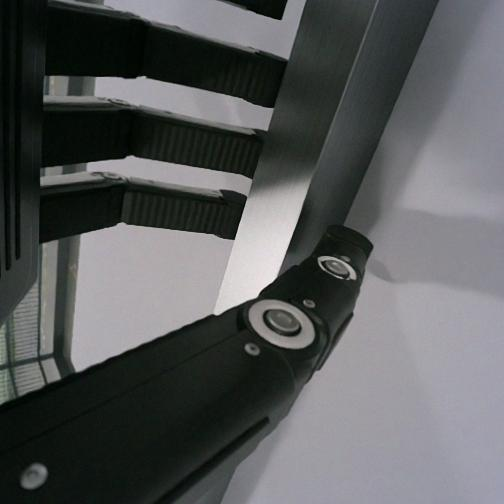

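Emit:
{"name": "move", "arguments": {"arm1": {"target": [-1.03, 0.563, 0.779, 0.4617, -0.887, 0, 0], "speed": 0.03, "joints": {"hand_middle": 1.0}}}}

Emit:
{"name": "move", "arguments": {"arm1": {"target": [-1.03, 0.563, 0.7750, 0.4617, -0.887, 0, 0], "speed": 0.02}}}

Emit:
{"name": "move", "arguments": {"arm1": {"target": [-1.03, 0.563, 0.7735, 0.4617, -0.887, 0, 0], "speed": 0.02}, "cameras": ["arm1_cam_wrist"]}}

Scene clock: 591.23 s.
Joint torques (N m): arm1=[-1.65 21.26 3.17 2.45 0.64 -1.75 0.17] | arm2=[0.69 -11.74 -1.12 -7.47 0.13 0.15 0.18] | arm3=[1.01 2.18 0.16 -6.07 0.07 -0.79 -0.08] | arm4=[-0.93 -14.44 -2.77 5.18 -0.34 -0.47 0.12]
Motor temperatures (°C): arm1=[32 33 27 29 40 33 41] | arm2=[28 36 26 28 31 35 38] | arm3=[29 28 26 30 37 39 42] | arm4=[31 35 28 28 32 33 44]
Flange force (N): arm1=[-4.9 1.7 4.8] | arm2=[0.8 2.3 2.8] | arm3=[0.8 -1.8 -5.2] | arm4=[-1.5 -1.9 0.5]
move: arm1 done
Joint velocities: within noise
arm1.joint_positions: joint1_rad=-1.786 joint2_rad=-1.110 joint3_rad=+0.313 joint4_rad=-1.565 joint5_rad=+1.034 joint6_rad=-0.833 joint7_rad=-5.602 hand_little=+0.120 hand_ring=+0.120 hand_middle=+1.000 hand_index=+0.120 hand_thumb_turn=-1.000 hand_thumb_bend=+0.500 hand_force_limit=-0.600 hand_speed=-0.700
arm1.joint_status: all done
arm1.hand_stopped_by: target,target,target,target,target,target
arm1.little_load_n: 0.0
arm1.ring_load_n: -0.5
arm1.middle_load_n: 0.0
arm1.index_load_n: 0.0
arm1.thumb_bend_load_n: 0.0
arm1.thumb_turn_load_n: 0.0
arm1.hand: x=-1.0300 y=+0.5630 z=+0.7790 quat_wxyz=(-0.462, +0.887, +0.000, +0.000)
arm1.hand_target: x=-1.0300 y=+0.5630 z=+0.7790 quat_wxyz=(-0.462, +0.887, +0.000, +0.000)
arm1.hand_status: done (0.000 m and 0.0 deg from the pose sent, 0.006 m and 0.0 deg at the start)
arm2: as last shown
arm2.middle_load_n: -0.5
arm2.thumb_bend_load_n: -0.5
arm3.joint_positions: joint1_rad=-0.639 joint2_rad=-0.464 joint3_rad=-0.112 joint4_rad=+1.532 joint5_rad=+0.015 joint6_rad=+1.939 joint7_rad=-2.029 hand_little=+1.000 hand_ring=+1.000 hand_middle=+1.000 hand_index=+1.000 hand_thumb_turn=+1.000 hand_thumb_bend=+1.000 hand_force_limit=+0.000 hand_speed=-0.800
arm3.joint_status: not commanded
arm3.hand_stopped_by: target,target,target,target,target,target
arm3.little_load_n: 0.0
arm3.ring_load_n: 0.0
arm3.middle_load_n: 0.0
arm3.index_load_n: 0.0
arm3.thumb_bend_load_n: 0.0
arm3.thumb_turn_load_n: 0.0
arm3.hand: x=+0.6252 y=+0.2346 z=+1.2855 quat_wxyz=(-0.059, -0.589, -0.804, +0.045)
arm3.hand_target: x=+0.6252 y=+0.2346 z=+1.2855 quat_wxyz=(-0.059, -0.589, -0.804, +0.045)
arm3.hand_status: not commanded
arm4.joint_positions: joint1_rad=+0.012 joint2_rad=+0.642 joint3_rad=+2.089 joint4_rad=-1.891 joint5_rad=+0.676 joint6_rad=-1.014 joint7_rad=+0.266 hand_little=+1.000 hand_ring=+1.000 hand_middle=+1.000 hand_index=+1.000 hand_thumb_turn=+1.000 hand_thumb_bend=+1.000 hand_force_limit=+0.000 hand_speed=-0.800
arm4.joint_status: not commanded
arm4.hand_stopped_by: target,target,target,target,target,target
arm4.little_load_n: 0.0
arm4.ring_load_n: 0.0
arm4.middle_load_n: 0.0
arm4.index_load_n: 0.0
arm4.thumb_bend_load_n: 0.0
arm4.thumb_turn_load_n: 0.0
arm4.hand: x=+0.1852 y=-0.0026 z=+0.9913 quat_wxyz=(+0.001, -0.707, +0.707, +0.000)
arm4.hand_target: x=+0.1852 y=-0.0026 z=+0.9913 quat_wxyz=(+0.001, -0.707, +0.707, +0.000)
arm4.hand_status: not commanded
pictures: none

Scene clock: 592.20 s.
Joint torques (N m): arm1=[-1.71 21.38 3.13 2.44 0.63 -1.76 0.21] | arm2=[0.71 -11.72 -1.19 -7.48 0.15 0.09 0.15] | arm3=[1.02 2.17 0.13 -6.18 0.05 -0.75 -0.1] | arm4=[-1.01 -14.45 -2.71 5.2 -0.33 -0.45 0.07]
Motor temperatures (°C): arm1=[32 33 27 29 40 33 41] | arm2=[28 36 26 28 31 35 38] | arm3=[29 28 26 30 37 39 42] | arm4=[31 35 28 28 32 33 44]
Flange force (N): arm1=[-4.7 1.9 5.1] | arm2=[0.8 2.2 2.5] | arm3=[0.8 -1.9 -4.7] | arm4=[-1.6 -2.3 0.2]
move: arm1 done
Joint velocities: within noise
arm1.joint_positions: joint1_rad=-1.787 joint2_rad=-1.119 joint3_rad=+0.313 joint4_rad=-1.562 joint5_rad=+1.036 joint6_rad=-0.829 joint7_rad=-5.608 hand_little=+0.120 hand_ring=+0.120 hand_middle=+1.000 hand_index=+0.120 hand_thumb_turn=-1.000 hand_thumb_bend=+0.500 hand_force_limit=-0.600 hand_speed=-0.700
arm1.joint_status: not commanded
arm1.hand_stopped_by: target,target,target,target,target,target
arm1.little_load_n: 0.0
arm1.ring_load_n: 0.0
arm1.middle_load_n: 0.0
arm1.index_load_n: 0.0
arm1.thumb_bend_load_n: 0.0
arm1.thumb_turn_load_n: 0.0
arm1.hand: x=-1.0300 y=+0.5630 z=+0.7750 quat_wxyz=(-0.462, +0.887, +0.000, +0.000)
arm1.hand_target: x=-1.0300 y=+0.5630 z=+0.7750 quat_wxyz=(-0.462, +0.887, +0.000, +0.000)
arm1.hand_status: done (0.000 m and 0.0 deg from the pose sent, 0.004 m and 0.0 deg at the start)
arm2, arm3, arm4: as last shown
arm2.middle_load_n: 0.0
arm2.thumb_bend_load_n: 0.0
pictures: none

Scene clock: 593.17 s.
Joint torques (N m): arm1=[-1.57 21.45 3.15 2.4 0.71 -1.84 0.1] | arm2=[0.67 -11.79 -1.12 -7.44 0.11 0.1 0.15] | arm3=[1.03 2.11 0.04 -6.11 0.08 -0.75 -0.05] | arm4=[-1.01 -14.47 -2.71 5.21 -0.35 -0.44 0.08]
Motor temperatures (°C): arm1=[32 33 27 29 40 33 41] | arm2=[28 36 26 28 31 35 38] | arm3=[29 28 26 30 37 39 42] | arm4=[31 35 28 28 32 33 44]
Flange force (N): arm1=[-5.0 2.0 5.0] | arm2=[0.6 2.1 2.6] | arm3=[0.6 -2.0 -5.0] | arm4=[-1.6 -2.3 0.3]
move: arm1 done
Joint velocities: within noise
arm1.joint_positions: joint1_rad=-1.787 joint2_rad=-1.122 joint3_rad=+0.314 joint4_rad=-1.561 joint5_rad=+1.036 joint6_rad=-0.828 joint7_rad=-5.610 hand_little=+0.120 hand_ring=+0.120 hand_middle=+1.000 hand_index=+0.120 hand_thumb_turn=-1.000 hand_thumb_bend=+0.500 hand_force_limit=-0.600 hand_speed=-0.700
arm1.joint_status: not commanded
arm1.hand_stopped_by: target,target,target,target,target,target
arm1.little_load_n: 0.0
arm1.ring_load_n: 0.0
arm1.middle_load_n: 0.0
arm1.index_load_n: 0.0
arm1.thumb_bend_load_n: 0.0
arm1.thumb_turn_load_n: 0.0
arm1.hand: x=-1.0300 y=+0.5630 z=+0.7735 quat_wxyz=(-0.462, +0.887, +0.000, +0.000)
arm1.hand_target: x=-1.0300 y=+0.5630 z=+0.7735 quat_wxyz=(-0.462, +0.887, +0.000, +0.000)
arm1.hand_status: done (0.000 m and 0.0 deg from the pose sent, 0.002 m and 0.0 deg at the start)
arm2, arm3, arm4: as last shown
arm4.middle_load_n: -0.5

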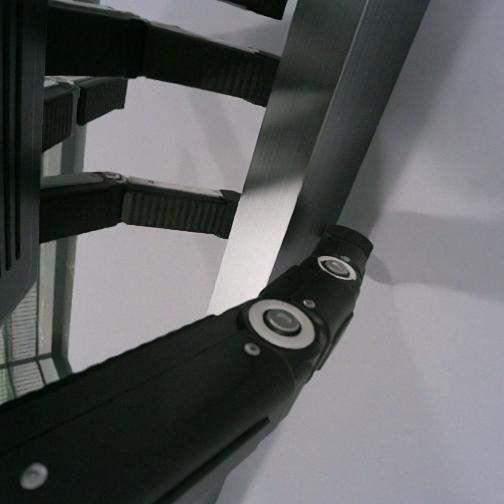

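Emit:
{"name": "move", "arguments": {"arm1": {"target": [-1.03, 0.563, 0.772, 0.4617, -0.887, 0, 0], "speed": 0.02}}}

Emit:
{"name": "move", "arguments": {"arm1": {"target": [-1.03, 0.563, 0.7705, 0.4617, -0.887, 0, 0], "speed": 0.02}, "cameras": ["arm1_cam_wrist"]}}

Scene clock: 596.23 s.
Joint torques (N m): arm1=[-1.61 21.36 3.06 2.29 0.65 -1.72 0.26] | arm2=[0.68 -11.76 -1.17 -7.44 0.1 0.11 0.16] | arm3=[0.92 2.16 0.13 -6.23 0.07 -0.73 -0.1] | arm4=[-1.04 -14.46 -2.68 5.2 -0.35 -0.43 0.08]
Motor temperatures (°C): arm1=[32 33 27 29 40 33 41] | arm2=[28 36 26 28 31 35 38] | arm3=[29 28 26 30 37 39 42] | arm4=[31 35 28 28 32 33 44]
Flange force (N): arm1=[-4.9 2.0 5.0] | arm2=[0.6 2.1 2.6] | arm3=[0.9 -1.9 -4.5] | arm4=[-1.6 -2.4 0.1]
move: arm1 done
Joint velocities: within noise
arm1.joint_positions: joint1_rad=-1.787 joint2_rad=-1.125 joint3_rad=+0.314 joint4_rad=-1.560 joint5_rad=+1.036 joint6_rad=-0.827 joint7_rad=-5.613 hand_little=+0.120 hand_ring=+0.120 hand_middle=+1.000 hand_index=+0.120 hand_thumb_turn=-1.000 hand_thumb_bend=+0.500 hand_force_limit=-0.600 hand_speed=-0.700
arm1.joint_status: not commanded
arm1.hand_stopped_by: target,target,target,target,target,target
arm1.little_load_n: 0.0
arm1.ring_load_n: 0.0
arm1.middle_load_n: 0.0
arm1.index_load_n: 0.0
arm1.thumb_bend_load_n: 0.0
arm1.thumb_turn_load_n: 0.0
arm1.hand: x=-1.0300 y=+0.5630 z=+0.7720 quat_wxyz=(-0.462, +0.887, +0.000, +0.000)
arm1.hand_target: x=-1.0300 y=+0.5630 z=+0.7720 quat_wxyz=(-0.462, +0.887, +0.000, +0.000)
arm1.hand_status: done (0.000 m and 0.0 deg from the pose sent, 0.002 m and 0.0 deg at the start)
arm2, arm3, arm4: as last shown
arm4.middle_load_n: 0.5
pictures: none

Scene clock: 597.20 s.
Joint torques (N m): arm1=[-1.51 18.56 1.39 2.31 0.18 -0.2 0.1] | arm2=[0.66 -11.76 -1.12 -7.48 0.14 0.1 0.19] | arm3=[1.05 2.22 0.18 -6.14 0.1 -0.82 -0.07] | arm4=[-0.93 -14.4 -2.69 5.24 -0.34 -0.42 0.09]
Motor temperatures (°C): arm1=[32 33 27 29 40 33 41] | arm2=[28 36 26 28 31 35 38] | arm3=[29 28 26 30 37 39 42] | arm4=[31 35 28 28 32 33 44]
Flange force (N): arm1=[-3.3 -3.3 0.2] | arm2=[0.7 2.2 2.6] | arm3=[1.1 -1.7 -5.0] | arm4=[-1.4 -2.1 0.2]
move: arm1 done
Joint velocities: within noise
arm1.joint_positions: joint1_rad=-1.787 joint2_rad=-1.129 joint3_rad=+0.314 joint4_rad=-1.559 joint5_rad=+1.037 joint6_rad=-0.826 joint7_rad=-5.615 hand_little=+0.120 hand_ring=+0.120 hand_middle=+1.000 hand_index=+0.120 hand_thumb_turn=-1.000 hand_thumb_bend=+0.500 hand_force_limit=-0.600 hand_speed=-0.700
arm1.joint_status: not commanded
arm1.hand_stopped_by: target,target,target,target,target,target
arm1.little_load_n: 0.0
arm1.ring_load_n: -1.0
arm1.middle_load_n: 0.0
arm1.index_load_n: -0.5
arm1.thumb_bend_load_n: 0.0
arm1.thumb_turn_load_n: 0.0
arm1.hand: x=-1.0300 y=+0.5630 z=+0.7705 quat_wxyz=(-0.462, +0.887, +0.000, +0.000)
arm1.hand_target: x=-1.0300 y=+0.5630 z=+0.7705 quat_wxyz=(-0.462, +0.887, +0.000, +0.000)
arm1.hand_status: done (0.000 m and 0.0 deg from the pose sent, 0.002 m and 0.0 deg at the start)
arm2, arm3, arm4: as last shown
arm2.little_load_n: -0.5
arm4.middle_load_n: 0.0

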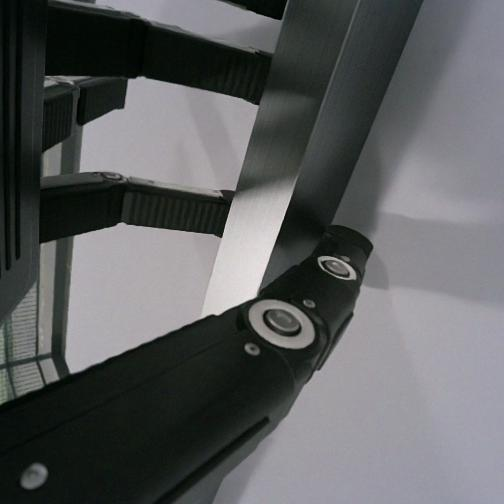

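Emit:
{"name": "move", "arguments": {"arm1": {"target": [-1.03, 0.563, 0.7727, 0.4617, -0.887, 0, 0], "speed": 0.02, "joints": {"hand_speed": -0.9}}}}

Emit:
{"name": "move", "arguments": {"arm1": {"joints": {"hand_ring": -0.3, "hand_index": -0.3}}}}

Emit:
{"name": "move", "arguments": {"arm1": {"joints": {"hand_thumb_bend": -0.2, "hand_force_limit": -0.5}}, "cameras": ["arm1_cam_wrist", "cam_wing"]}}

Emit:
{"name": "zoom_image", "arguments": {"camera": "arm1_cam_wrist", "region": [100, 0, 504, 404]}}

Scene clock: 602.33 s.
Joint torques (N m): arm1=[-1.68 21.32 3.17 2.4 0.69 -1.72 0.22] | arm2=[0.67 -11.75 -1.12 -7.42 0.13 0.1 0.15] | arm3=[1.08 2.16 0.04 -6.15 0.07 -0.73 -0.12] | arm4=[-0.99 -14.44 -2.67 5.23 -0.32 -0.44 0.11]
Motor temperatures (°C): arm1=[32 33 27 29 40 33 41] | arm2=[28 36 26 28 31 35 38] | arm3=[29 28 26 30 37 39 42] | arm4=[31 35 28 27 32 33 44]
Flange force (N): arm1=[-4.8 1.8 4.8] | arm2=[0.6 2.1 2.5] | arm3=[0.6 -2.3 -4.7] | arm4=[-1.4 -2.2 0.2]
move: arm1 done
Joint velocities: within noise
arm1.joint_positions: joint1_rad=-1.787 joint2_rad=-1.124 joint3_rad=+0.314 joint4_rad=-1.560 joint5_rad=+1.036 joint6_rad=-0.828 joint7_rad=-5.612 hand_little=+0.120 hand_ring=+0.120 hand_middle=+1.000 hand_index=+0.120 hand_thumb_turn=-1.000 hand_thumb_bend=+0.500 hand_force_limit=-0.600 hand_speed=-0.900
arm1.joint_status: all done
arm1.hand_stopped_by: target,target,target,target,target,target
arm1.little_load_n: 0.0
arm1.ring_load_n: 0.0
arm1.middle_load_n: 0.0
arm1.index_load_n: 0.0
arm1.thumb_bend_load_n: 0.0
arm1.thumb_turn_load_n: 0.0
arm1.hand: x=-1.0300 y=+0.5630 z=+0.7727 quat_wxyz=(-0.462, +0.887, +0.000, +0.000)
arm1.hand_target: x=-1.0300 y=+0.5630 z=+0.7727 quat_wxyz=(-0.462, +0.887, +0.000, +0.000)
arm1.hand_status: done (0.000 m and 0.0 deg from the pose sent, 0.002 m and 0.0 deg at the start)
arm2.joint_positions: joint1_rad=+0.638 joint2_rad=+0.299 joint3_rad=-0.476 joint4_rad=+1.901 joint5_rad=+0.160 joint6_rad=+0.982 joint7_rad=-1.478 hand_little=+1.000 hand_ring=+1.000 hand_middle=+1.000 hand_index=+1.000 hand_thumb_turn=-1.000 hand_thumb_bend=+1.000 hand_force_limit=+0.000 hand_speed=-0.800
arm2.joint_status: not commanded
arm2.hand_stopped_by: target,target,target,target,target,target
arm2.little_load_n: 0.0
arm2.ring_load_n: 0.0
arm2.middle_load_n: 0.0
arm2.index_load_n: 0.0
arm2.thumb_bend_load_n: 0.0
arm2.thumb_turn_load_n: 0.0
arm2.hand: x=-0.4200 y=+0.0300 z=+1.0060 quat_wxyz=(+0.000, +0.707, -0.707, +0.000)
arm2.hand_target: x=-0.4200 y=+0.0300 z=+1.0060 quat_wxyz=(+0.000, +0.707, -0.707, +0.000)
arm2.hand_status: not commanded
arm3, arm4: as last shown
arm4.middle_load_n: 0.5
pictures: none

Scene clock: 604.03 s.
Joint torques (N m): arm1=[-2.12 21.63 2.77 2.48 0.61 -1.61 0.17] | arm2=[0.72 -11.76 -1.12 -7.44 0.13 0.12 0.16] | arm3=[0.97 2.13 0.04 -6.09 0.08 -0.75 -0.1] | arm4=[-0.95 -14.46 -2.71 5.11 -0.33 -0.43 0.07]
Motor temperatures (°C): arm1=[32 33 27 29 40 33 41] | arm2=[28 36 26 28 31 35 38] | arm3=[29 28 26 30 37 39 42] | arm4=[31 35 28 27 32 33 44]
Flange force (N): arm1=[-5.0 1.7 5.9] | arm2=[0.6 2.3 2.6] | arm3=[0.6 -2.1 -5.1] | arm4=[-1.8 -1.9 0.1]
move: arm1 off_target
Joint velocities: within noise
arm1.joint_positions: joint1_rad=-1.787 joint2_rad=-1.124 joint3_rad=+0.314 joint4_rad=-1.560 joint5_rad=+1.036 joint6_rad=-0.828 joint7_rad=-5.612 hand_little=+0.120 hand_ring=-0.083 hand_middle=+1.000 hand_index=-0.102 hand_thumb_turn=-1.000 hand_thumb_bend=+0.500 hand_force_limit=-0.600 hand_speed=-0.900
arm1.joint_status: hand_ring off_target (ended at -0.083, target -0.300); hand_index off_target (ended at -0.102, target -0.300)
arm1.hand_stopped_by: target,force,target,force,target,target
arm1.little_load_n: 0.0
arm1.ring_load_n: 0.0
arm1.middle_load_n: 0.0
arm1.index_load_n: 1.0
arm1.thumb_bend_load_n: 0.0
arm1.thumb_turn_load_n: 0.0
arm1.hand: x=-1.0300 y=+0.5630 z=+0.7727 quat_wxyz=(-0.462, +0.887, +0.000, +0.000)
arm1.hand_target: x=-1.0300 y=+0.5630 z=+0.7727 quat_wxyz=(-0.462, +0.887, +0.000, +0.000)
arm1.hand_status: not commanded
arm2, arm3, arm4: as last shown
arm4.middle_load_n: 0.0
pictures: none

Scene clock: 607.07 s.
Joint torques (N m): arm1=[-1.18 21.89 3.82 2.68 0.89 -2 0.22] | arm2=[0.69 -11.69 -1.13 -7.48 0.12 0.12 0.18] | arm3=[0.92 2.23 0.16 -6.16 0.03 -0.77 -0.03] | arm4=[-0.98 -14.4 -2.66 5.16 -0.34 -0.46 0.09]
Motor temperatures (°C): arm1=[32 33 27 29 40 33 41] | arm2=[28 36 26 28 31 35 38] | arm3=[29 28 26 30 37 39 42] | arm4=[31 35 28 27 32 33 44]
Flange force (N): arm1=[-4.2 3.3 4.7] | arm2=[0.9 2.3 2.6] | arm3=[1.1 -1.6 -4.8] | arm4=[-1.5 -2.2 0.1]
move: arm1 off_target
Joint velocities: within noise
arm1.joint_positions: joint1_rad=-1.787 joint2_rad=-1.124 joint3_rad=+0.314 joint4_rad=-1.560 joint5_rad=+1.036 joint6_rad=-0.828 joint7_rad=-5.612 hand_little=+0.120 hand_ring=-0.083 hand_middle=+1.000 hand_index=-0.102 hand_thumb_turn=-1.000 hand_thumb_bend=+0.388 hand_force_limit=-0.500 hand_speed=-0.900
arm1.joint_status: hand_thumb_bend off_target (ended at +0.388, target -0.200); the others done
arm1.hand_stopped_by: target,force,target,force,force,target
arm1.little_load_n: 0.0
arm1.ring_load_n: 0.0
arm1.middle_load_n: 0.0
arm1.index_load_n: 1.5
arm1.thumb_bend_load_n: 4.0
arm1.thumb_turn_load_n: 0.0
arm1.hand: x=-1.0300 y=+0.5630 z=+0.7727 quat_wxyz=(-0.462, +0.887, +0.000, +0.000)
arm1.hand_target: x=-1.0300 y=+0.5630 z=+0.7727 quat_wxyz=(-0.462, +0.887, +0.000, +0.000)
arm1.hand_status: not commanded
arm2, arm3, arm4: as last shown
arm3.ring_load_n: -0.5
arm3.thumb_turn_load_n: -0.5

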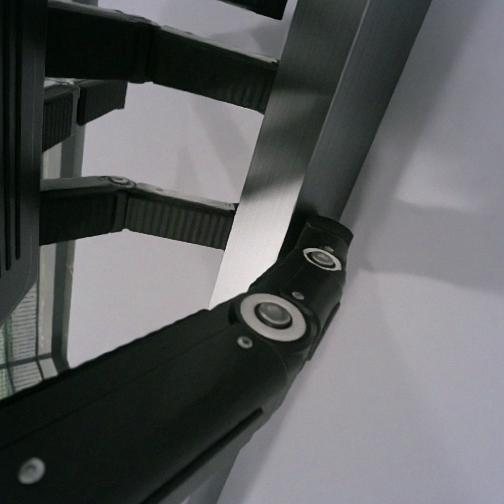

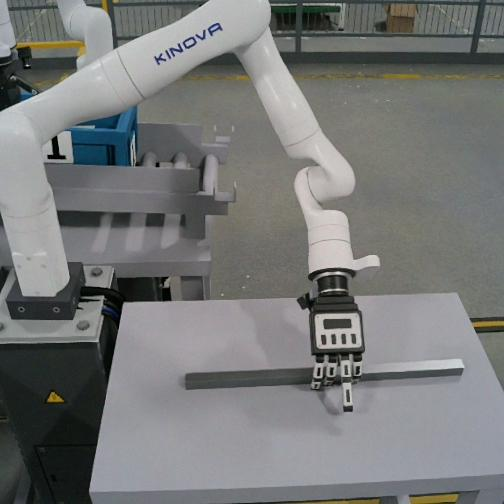

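Scaled by 1.248.

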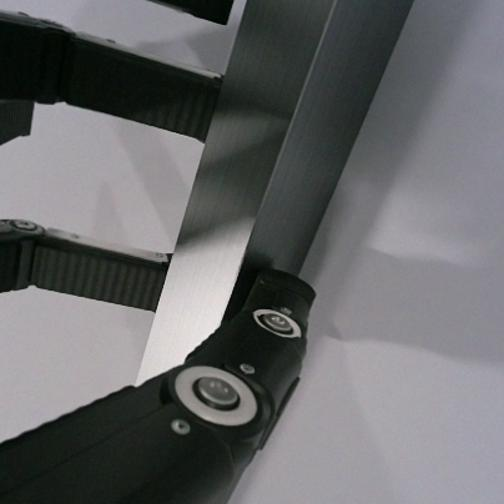

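Emit:
{"name": "move", "arguments": {"arm1": {"joints": {"hand_ring": -0.4, "hand_index": -0.4, "hand_thumb_bend": -0.3, "hand_force_limit": 0.1, "hand_speed": -0.93}}}}

Emit:
{"name": "move", "arguments": {"arm1": {"joints": {"hand_ring": -0.45, "hand_index": -0.45, "hand_thumb_bend": -0.35, "hand_force_limit": 0.5}}, "cameras": ["arm1_cam_wrist"]}}

Scene clock: 610.67 s.
Joint torques (N m): arm1=[-2.21 22.34 3.13 2.77 0.66 -1.94 0.12] | arm2=[0.72 -11.71 -1.04 -7.43 0.14 0.14 0.15] | arm3=[0.95 2.11 0.06 -6.14 0.09 -0.8 -0.11] | arm4=[-0.95 -14.41 -2.67 5.21 -0.33 -0.46 0.06]
Motor temperatures (°C): arm1=[32 33 27 29 40 33 41] | arm2=[28 36 26 28 31 35 38] | arm3=[29 28 26 30 37 39 42] | arm4=[31 35 28 27 32 32 44]
Flange force (N): arm1=[-4.6 2.7 7.0] | arm2=[0.7 2.3 2.6] | arm3=[0.7 -2.1 -5.0] | arm4=[-1.4 -2.2 0.2]
move: arm1 off_target
Joint velocities: within noise
arm1.joint_positions: joint1_rad=-1.787 joint2_rad=-1.124 joint3_rad=+0.314 joint4_rad=-1.560 joint5_rad=+1.036 joint6_rad=-0.828 joint7_rad=-5.612 hand_little=+0.120 hand_ring=-0.107 hand_middle=+1.000 hand_index=-0.120 hand_thumb_turn=-1.000 hand_thumb_bend=+0.376 hand_force_limit=+0.100 hand_speed=-0.930
arm1.joint_status: hand_ring off_target (ended at -0.107, target -0.400); hand_index off_target (ended at -0.120, target -0.400); hand_thumb_bend off_target (ended at +0.376, target -0.300); the others done
arm1.hand_stopped_by: target,force,target,force,force,target
arm1.little_load_n: 0.0
arm1.ring_load_n: 5.5
arm1.middle_load_n: 0.0
arm1.index_load_n: 5.5
arm1.thumb_bend_load_n: 8.0
arm1.thumb_turn_load_n: 0.0
arm1.hand: x=-1.0300 y=+0.5630 z=+0.7727 quat_wxyz=(-0.462, +0.887, +0.000, +0.000)
arm1.hand_target: x=-1.0300 y=+0.5630 z=+0.7727 quat_wxyz=(-0.462, +0.887, +0.000, +0.000)
arm1.hand_status: not commanded
arm2: as last shown
arm2.middle_load_n: -0.5
arm2.thumb_bend_load_n: -0.5
arm3.joint_positions: joint1_rad=-0.639 joint2_rad=-0.464 joint3_rad=-0.112 joint4_rad=+1.532 joint5_rad=+0.015 joint6_rad=+1.939 joint7_rad=-2.029 hand_little=+1.000 hand_ring=+1.000 hand_middle=+1.000 hand_index=+1.000 hand_thumb_turn=+1.000 hand_thumb_bend=+1.000 hand_force_limit=+0.000 hand_speed=-0.800
arm3.joint_status: not commanded
arm3.hand_stopped_by: target,target,target,target,target,target
arm3.little_load_n: 0.0
arm3.ring_load_n: 0.0
arm3.middle_load_n: 0.0
arm3.index_load_n: 0.0
arm3.thumb_bend_load_n: 0.0
arm3.thumb_turn_load_n: 0.0
arm3.hand: x=+0.6252 y=+0.2346 z=+1.2855 quat_wxyz=(-0.059, -0.589, -0.804, +0.045)
arm3.hand_target: x=+0.6252 y=+0.2346 z=+1.2855 quat_wxyz=(-0.059, -0.589, -0.804, +0.045)
arm3.hand_status: not commanded
arm4.joint_positions: joint1_rad=+0.012 joint2_rad=+0.642 joint3_rad=+2.089 joint4_rad=-1.891 joint5_rad=+0.676 joint6_rad=-1.014 joint7_rad=+0.266 hand_little=+1.000 hand_ring=+1.000 hand_middle=+1.000 hand_index=+1.000 hand_thumb_turn=+1.000 hand_thumb_bend=+1.000 hand_force_limit=+0.000 hand_speed=-0.800
arm4.joint_status: not commanded
arm4.hand_stopped_by: target,target,target,target,target,target
arm4.little_load_n: 0.0
arm4.ring_load_n: 0.0
arm4.middle_load_n: 0.0
arm4.index_load_n: 0.0
arm4.thumb_bend_load_n: 0.0
arm4.thumb_turn_load_n: 0.5
arm4.hand: x=+0.1852 y=-0.0026 z=+0.9913 quat_wxyz=(+0.001, -0.707, +0.707, +0.000)
arm4.hand_target: x=+0.1852 y=-0.0026 z=+0.9913 quat_wxyz=(+0.001, -0.707, +0.707, +0.000)
arm4.hand_status: not commanded
pictures: none

Scene clock: 611.20 s.
Joint torques (N m): arm1=[-2.35 21.69 2.51 2.47 0.45 -1.68 0.15] | arm2=[0.69 -11.74 -1.15 -7.51 0.12 0.13 0.18] | arm3=[0.96 2.18 0.06 -6.17 0.08 -0.76 -0.07] | arm4=[-1.01 -14.42 -2.69 5.2 -0.34 -0.44 0.07]
Motor temperatures (°C): arm1=[32 33 27 29 40 33 41] | arm2=[28 36 26 28 31 35 38] | arm3=[29 28 26 30 37 39 42] | arm4=[31 35 28 27 32 32 44]
Flange force (N): arm1=[-4.8 1.4 6.6] | arm2=[0.8 2.3 2.8] | arm3=[0.8 -2.0 -4.7] | arm4=[-1.5 -2.3 0.1]
move: arm1 off_target
Joint velocities: within noise
arm1.joint_positions: joint1_rad=-1.787 joint2_rad=-1.124 joint3_rad=+0.314 joint4_rad=-1.560 joint5_rad=+1.036 joint6_rad=-0.828 joint7_rad=-5.612 hand_little=+0.120 hand_ring=-0.118 hand_middle=+1.000 hand_index=-0.131 hand_thumb_turn=-1.000 hand_thumb_bend=+0.369 hand_force_limit=+0.500 hand_speed=-0.930
arm1.joint_status: hand_ring off_target (ended at -0.118, target -0.450); hand_index off_target (ended at -0.131, target -0.450); hand_thumb_bend off_target (ended at +0.369, target -0.350); the others done
arm1.hand_stopped_by: target,force,target,force,force,target
arm1.little_load_n: 0.0
arm1.ring_load_n: 8.0
arm1.middle_load_n: -0.5
arm1.index_load_n: 7.5
arm1.thumb_bend_load_n: 11.0
arm1.thumb_turn_load_n: 0.0
arm1.hand: x=-1.0300 y=+0.5630 z=+0.7727 quat_wxyz=(-0.462, +0.887, +0.000, +0.000)
arm1.hand_target: x=-1.0300 y=+0.5630 z=+0.7727 quat_wxyz=(-0.462, +0.887, +0.000, +0.000)
arm1.hand_status: not commanded
arm2, arm3, arm4: as last shown
arm2.middle_load_n: 0.0
arm2.thumb_bend_load_n: 0.0
arm4.thumb_turn_load_n: 0.0

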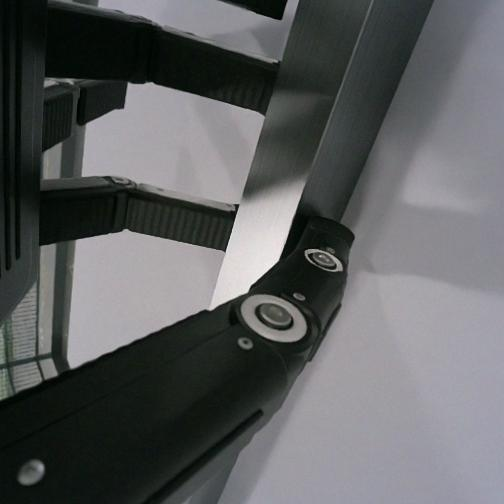

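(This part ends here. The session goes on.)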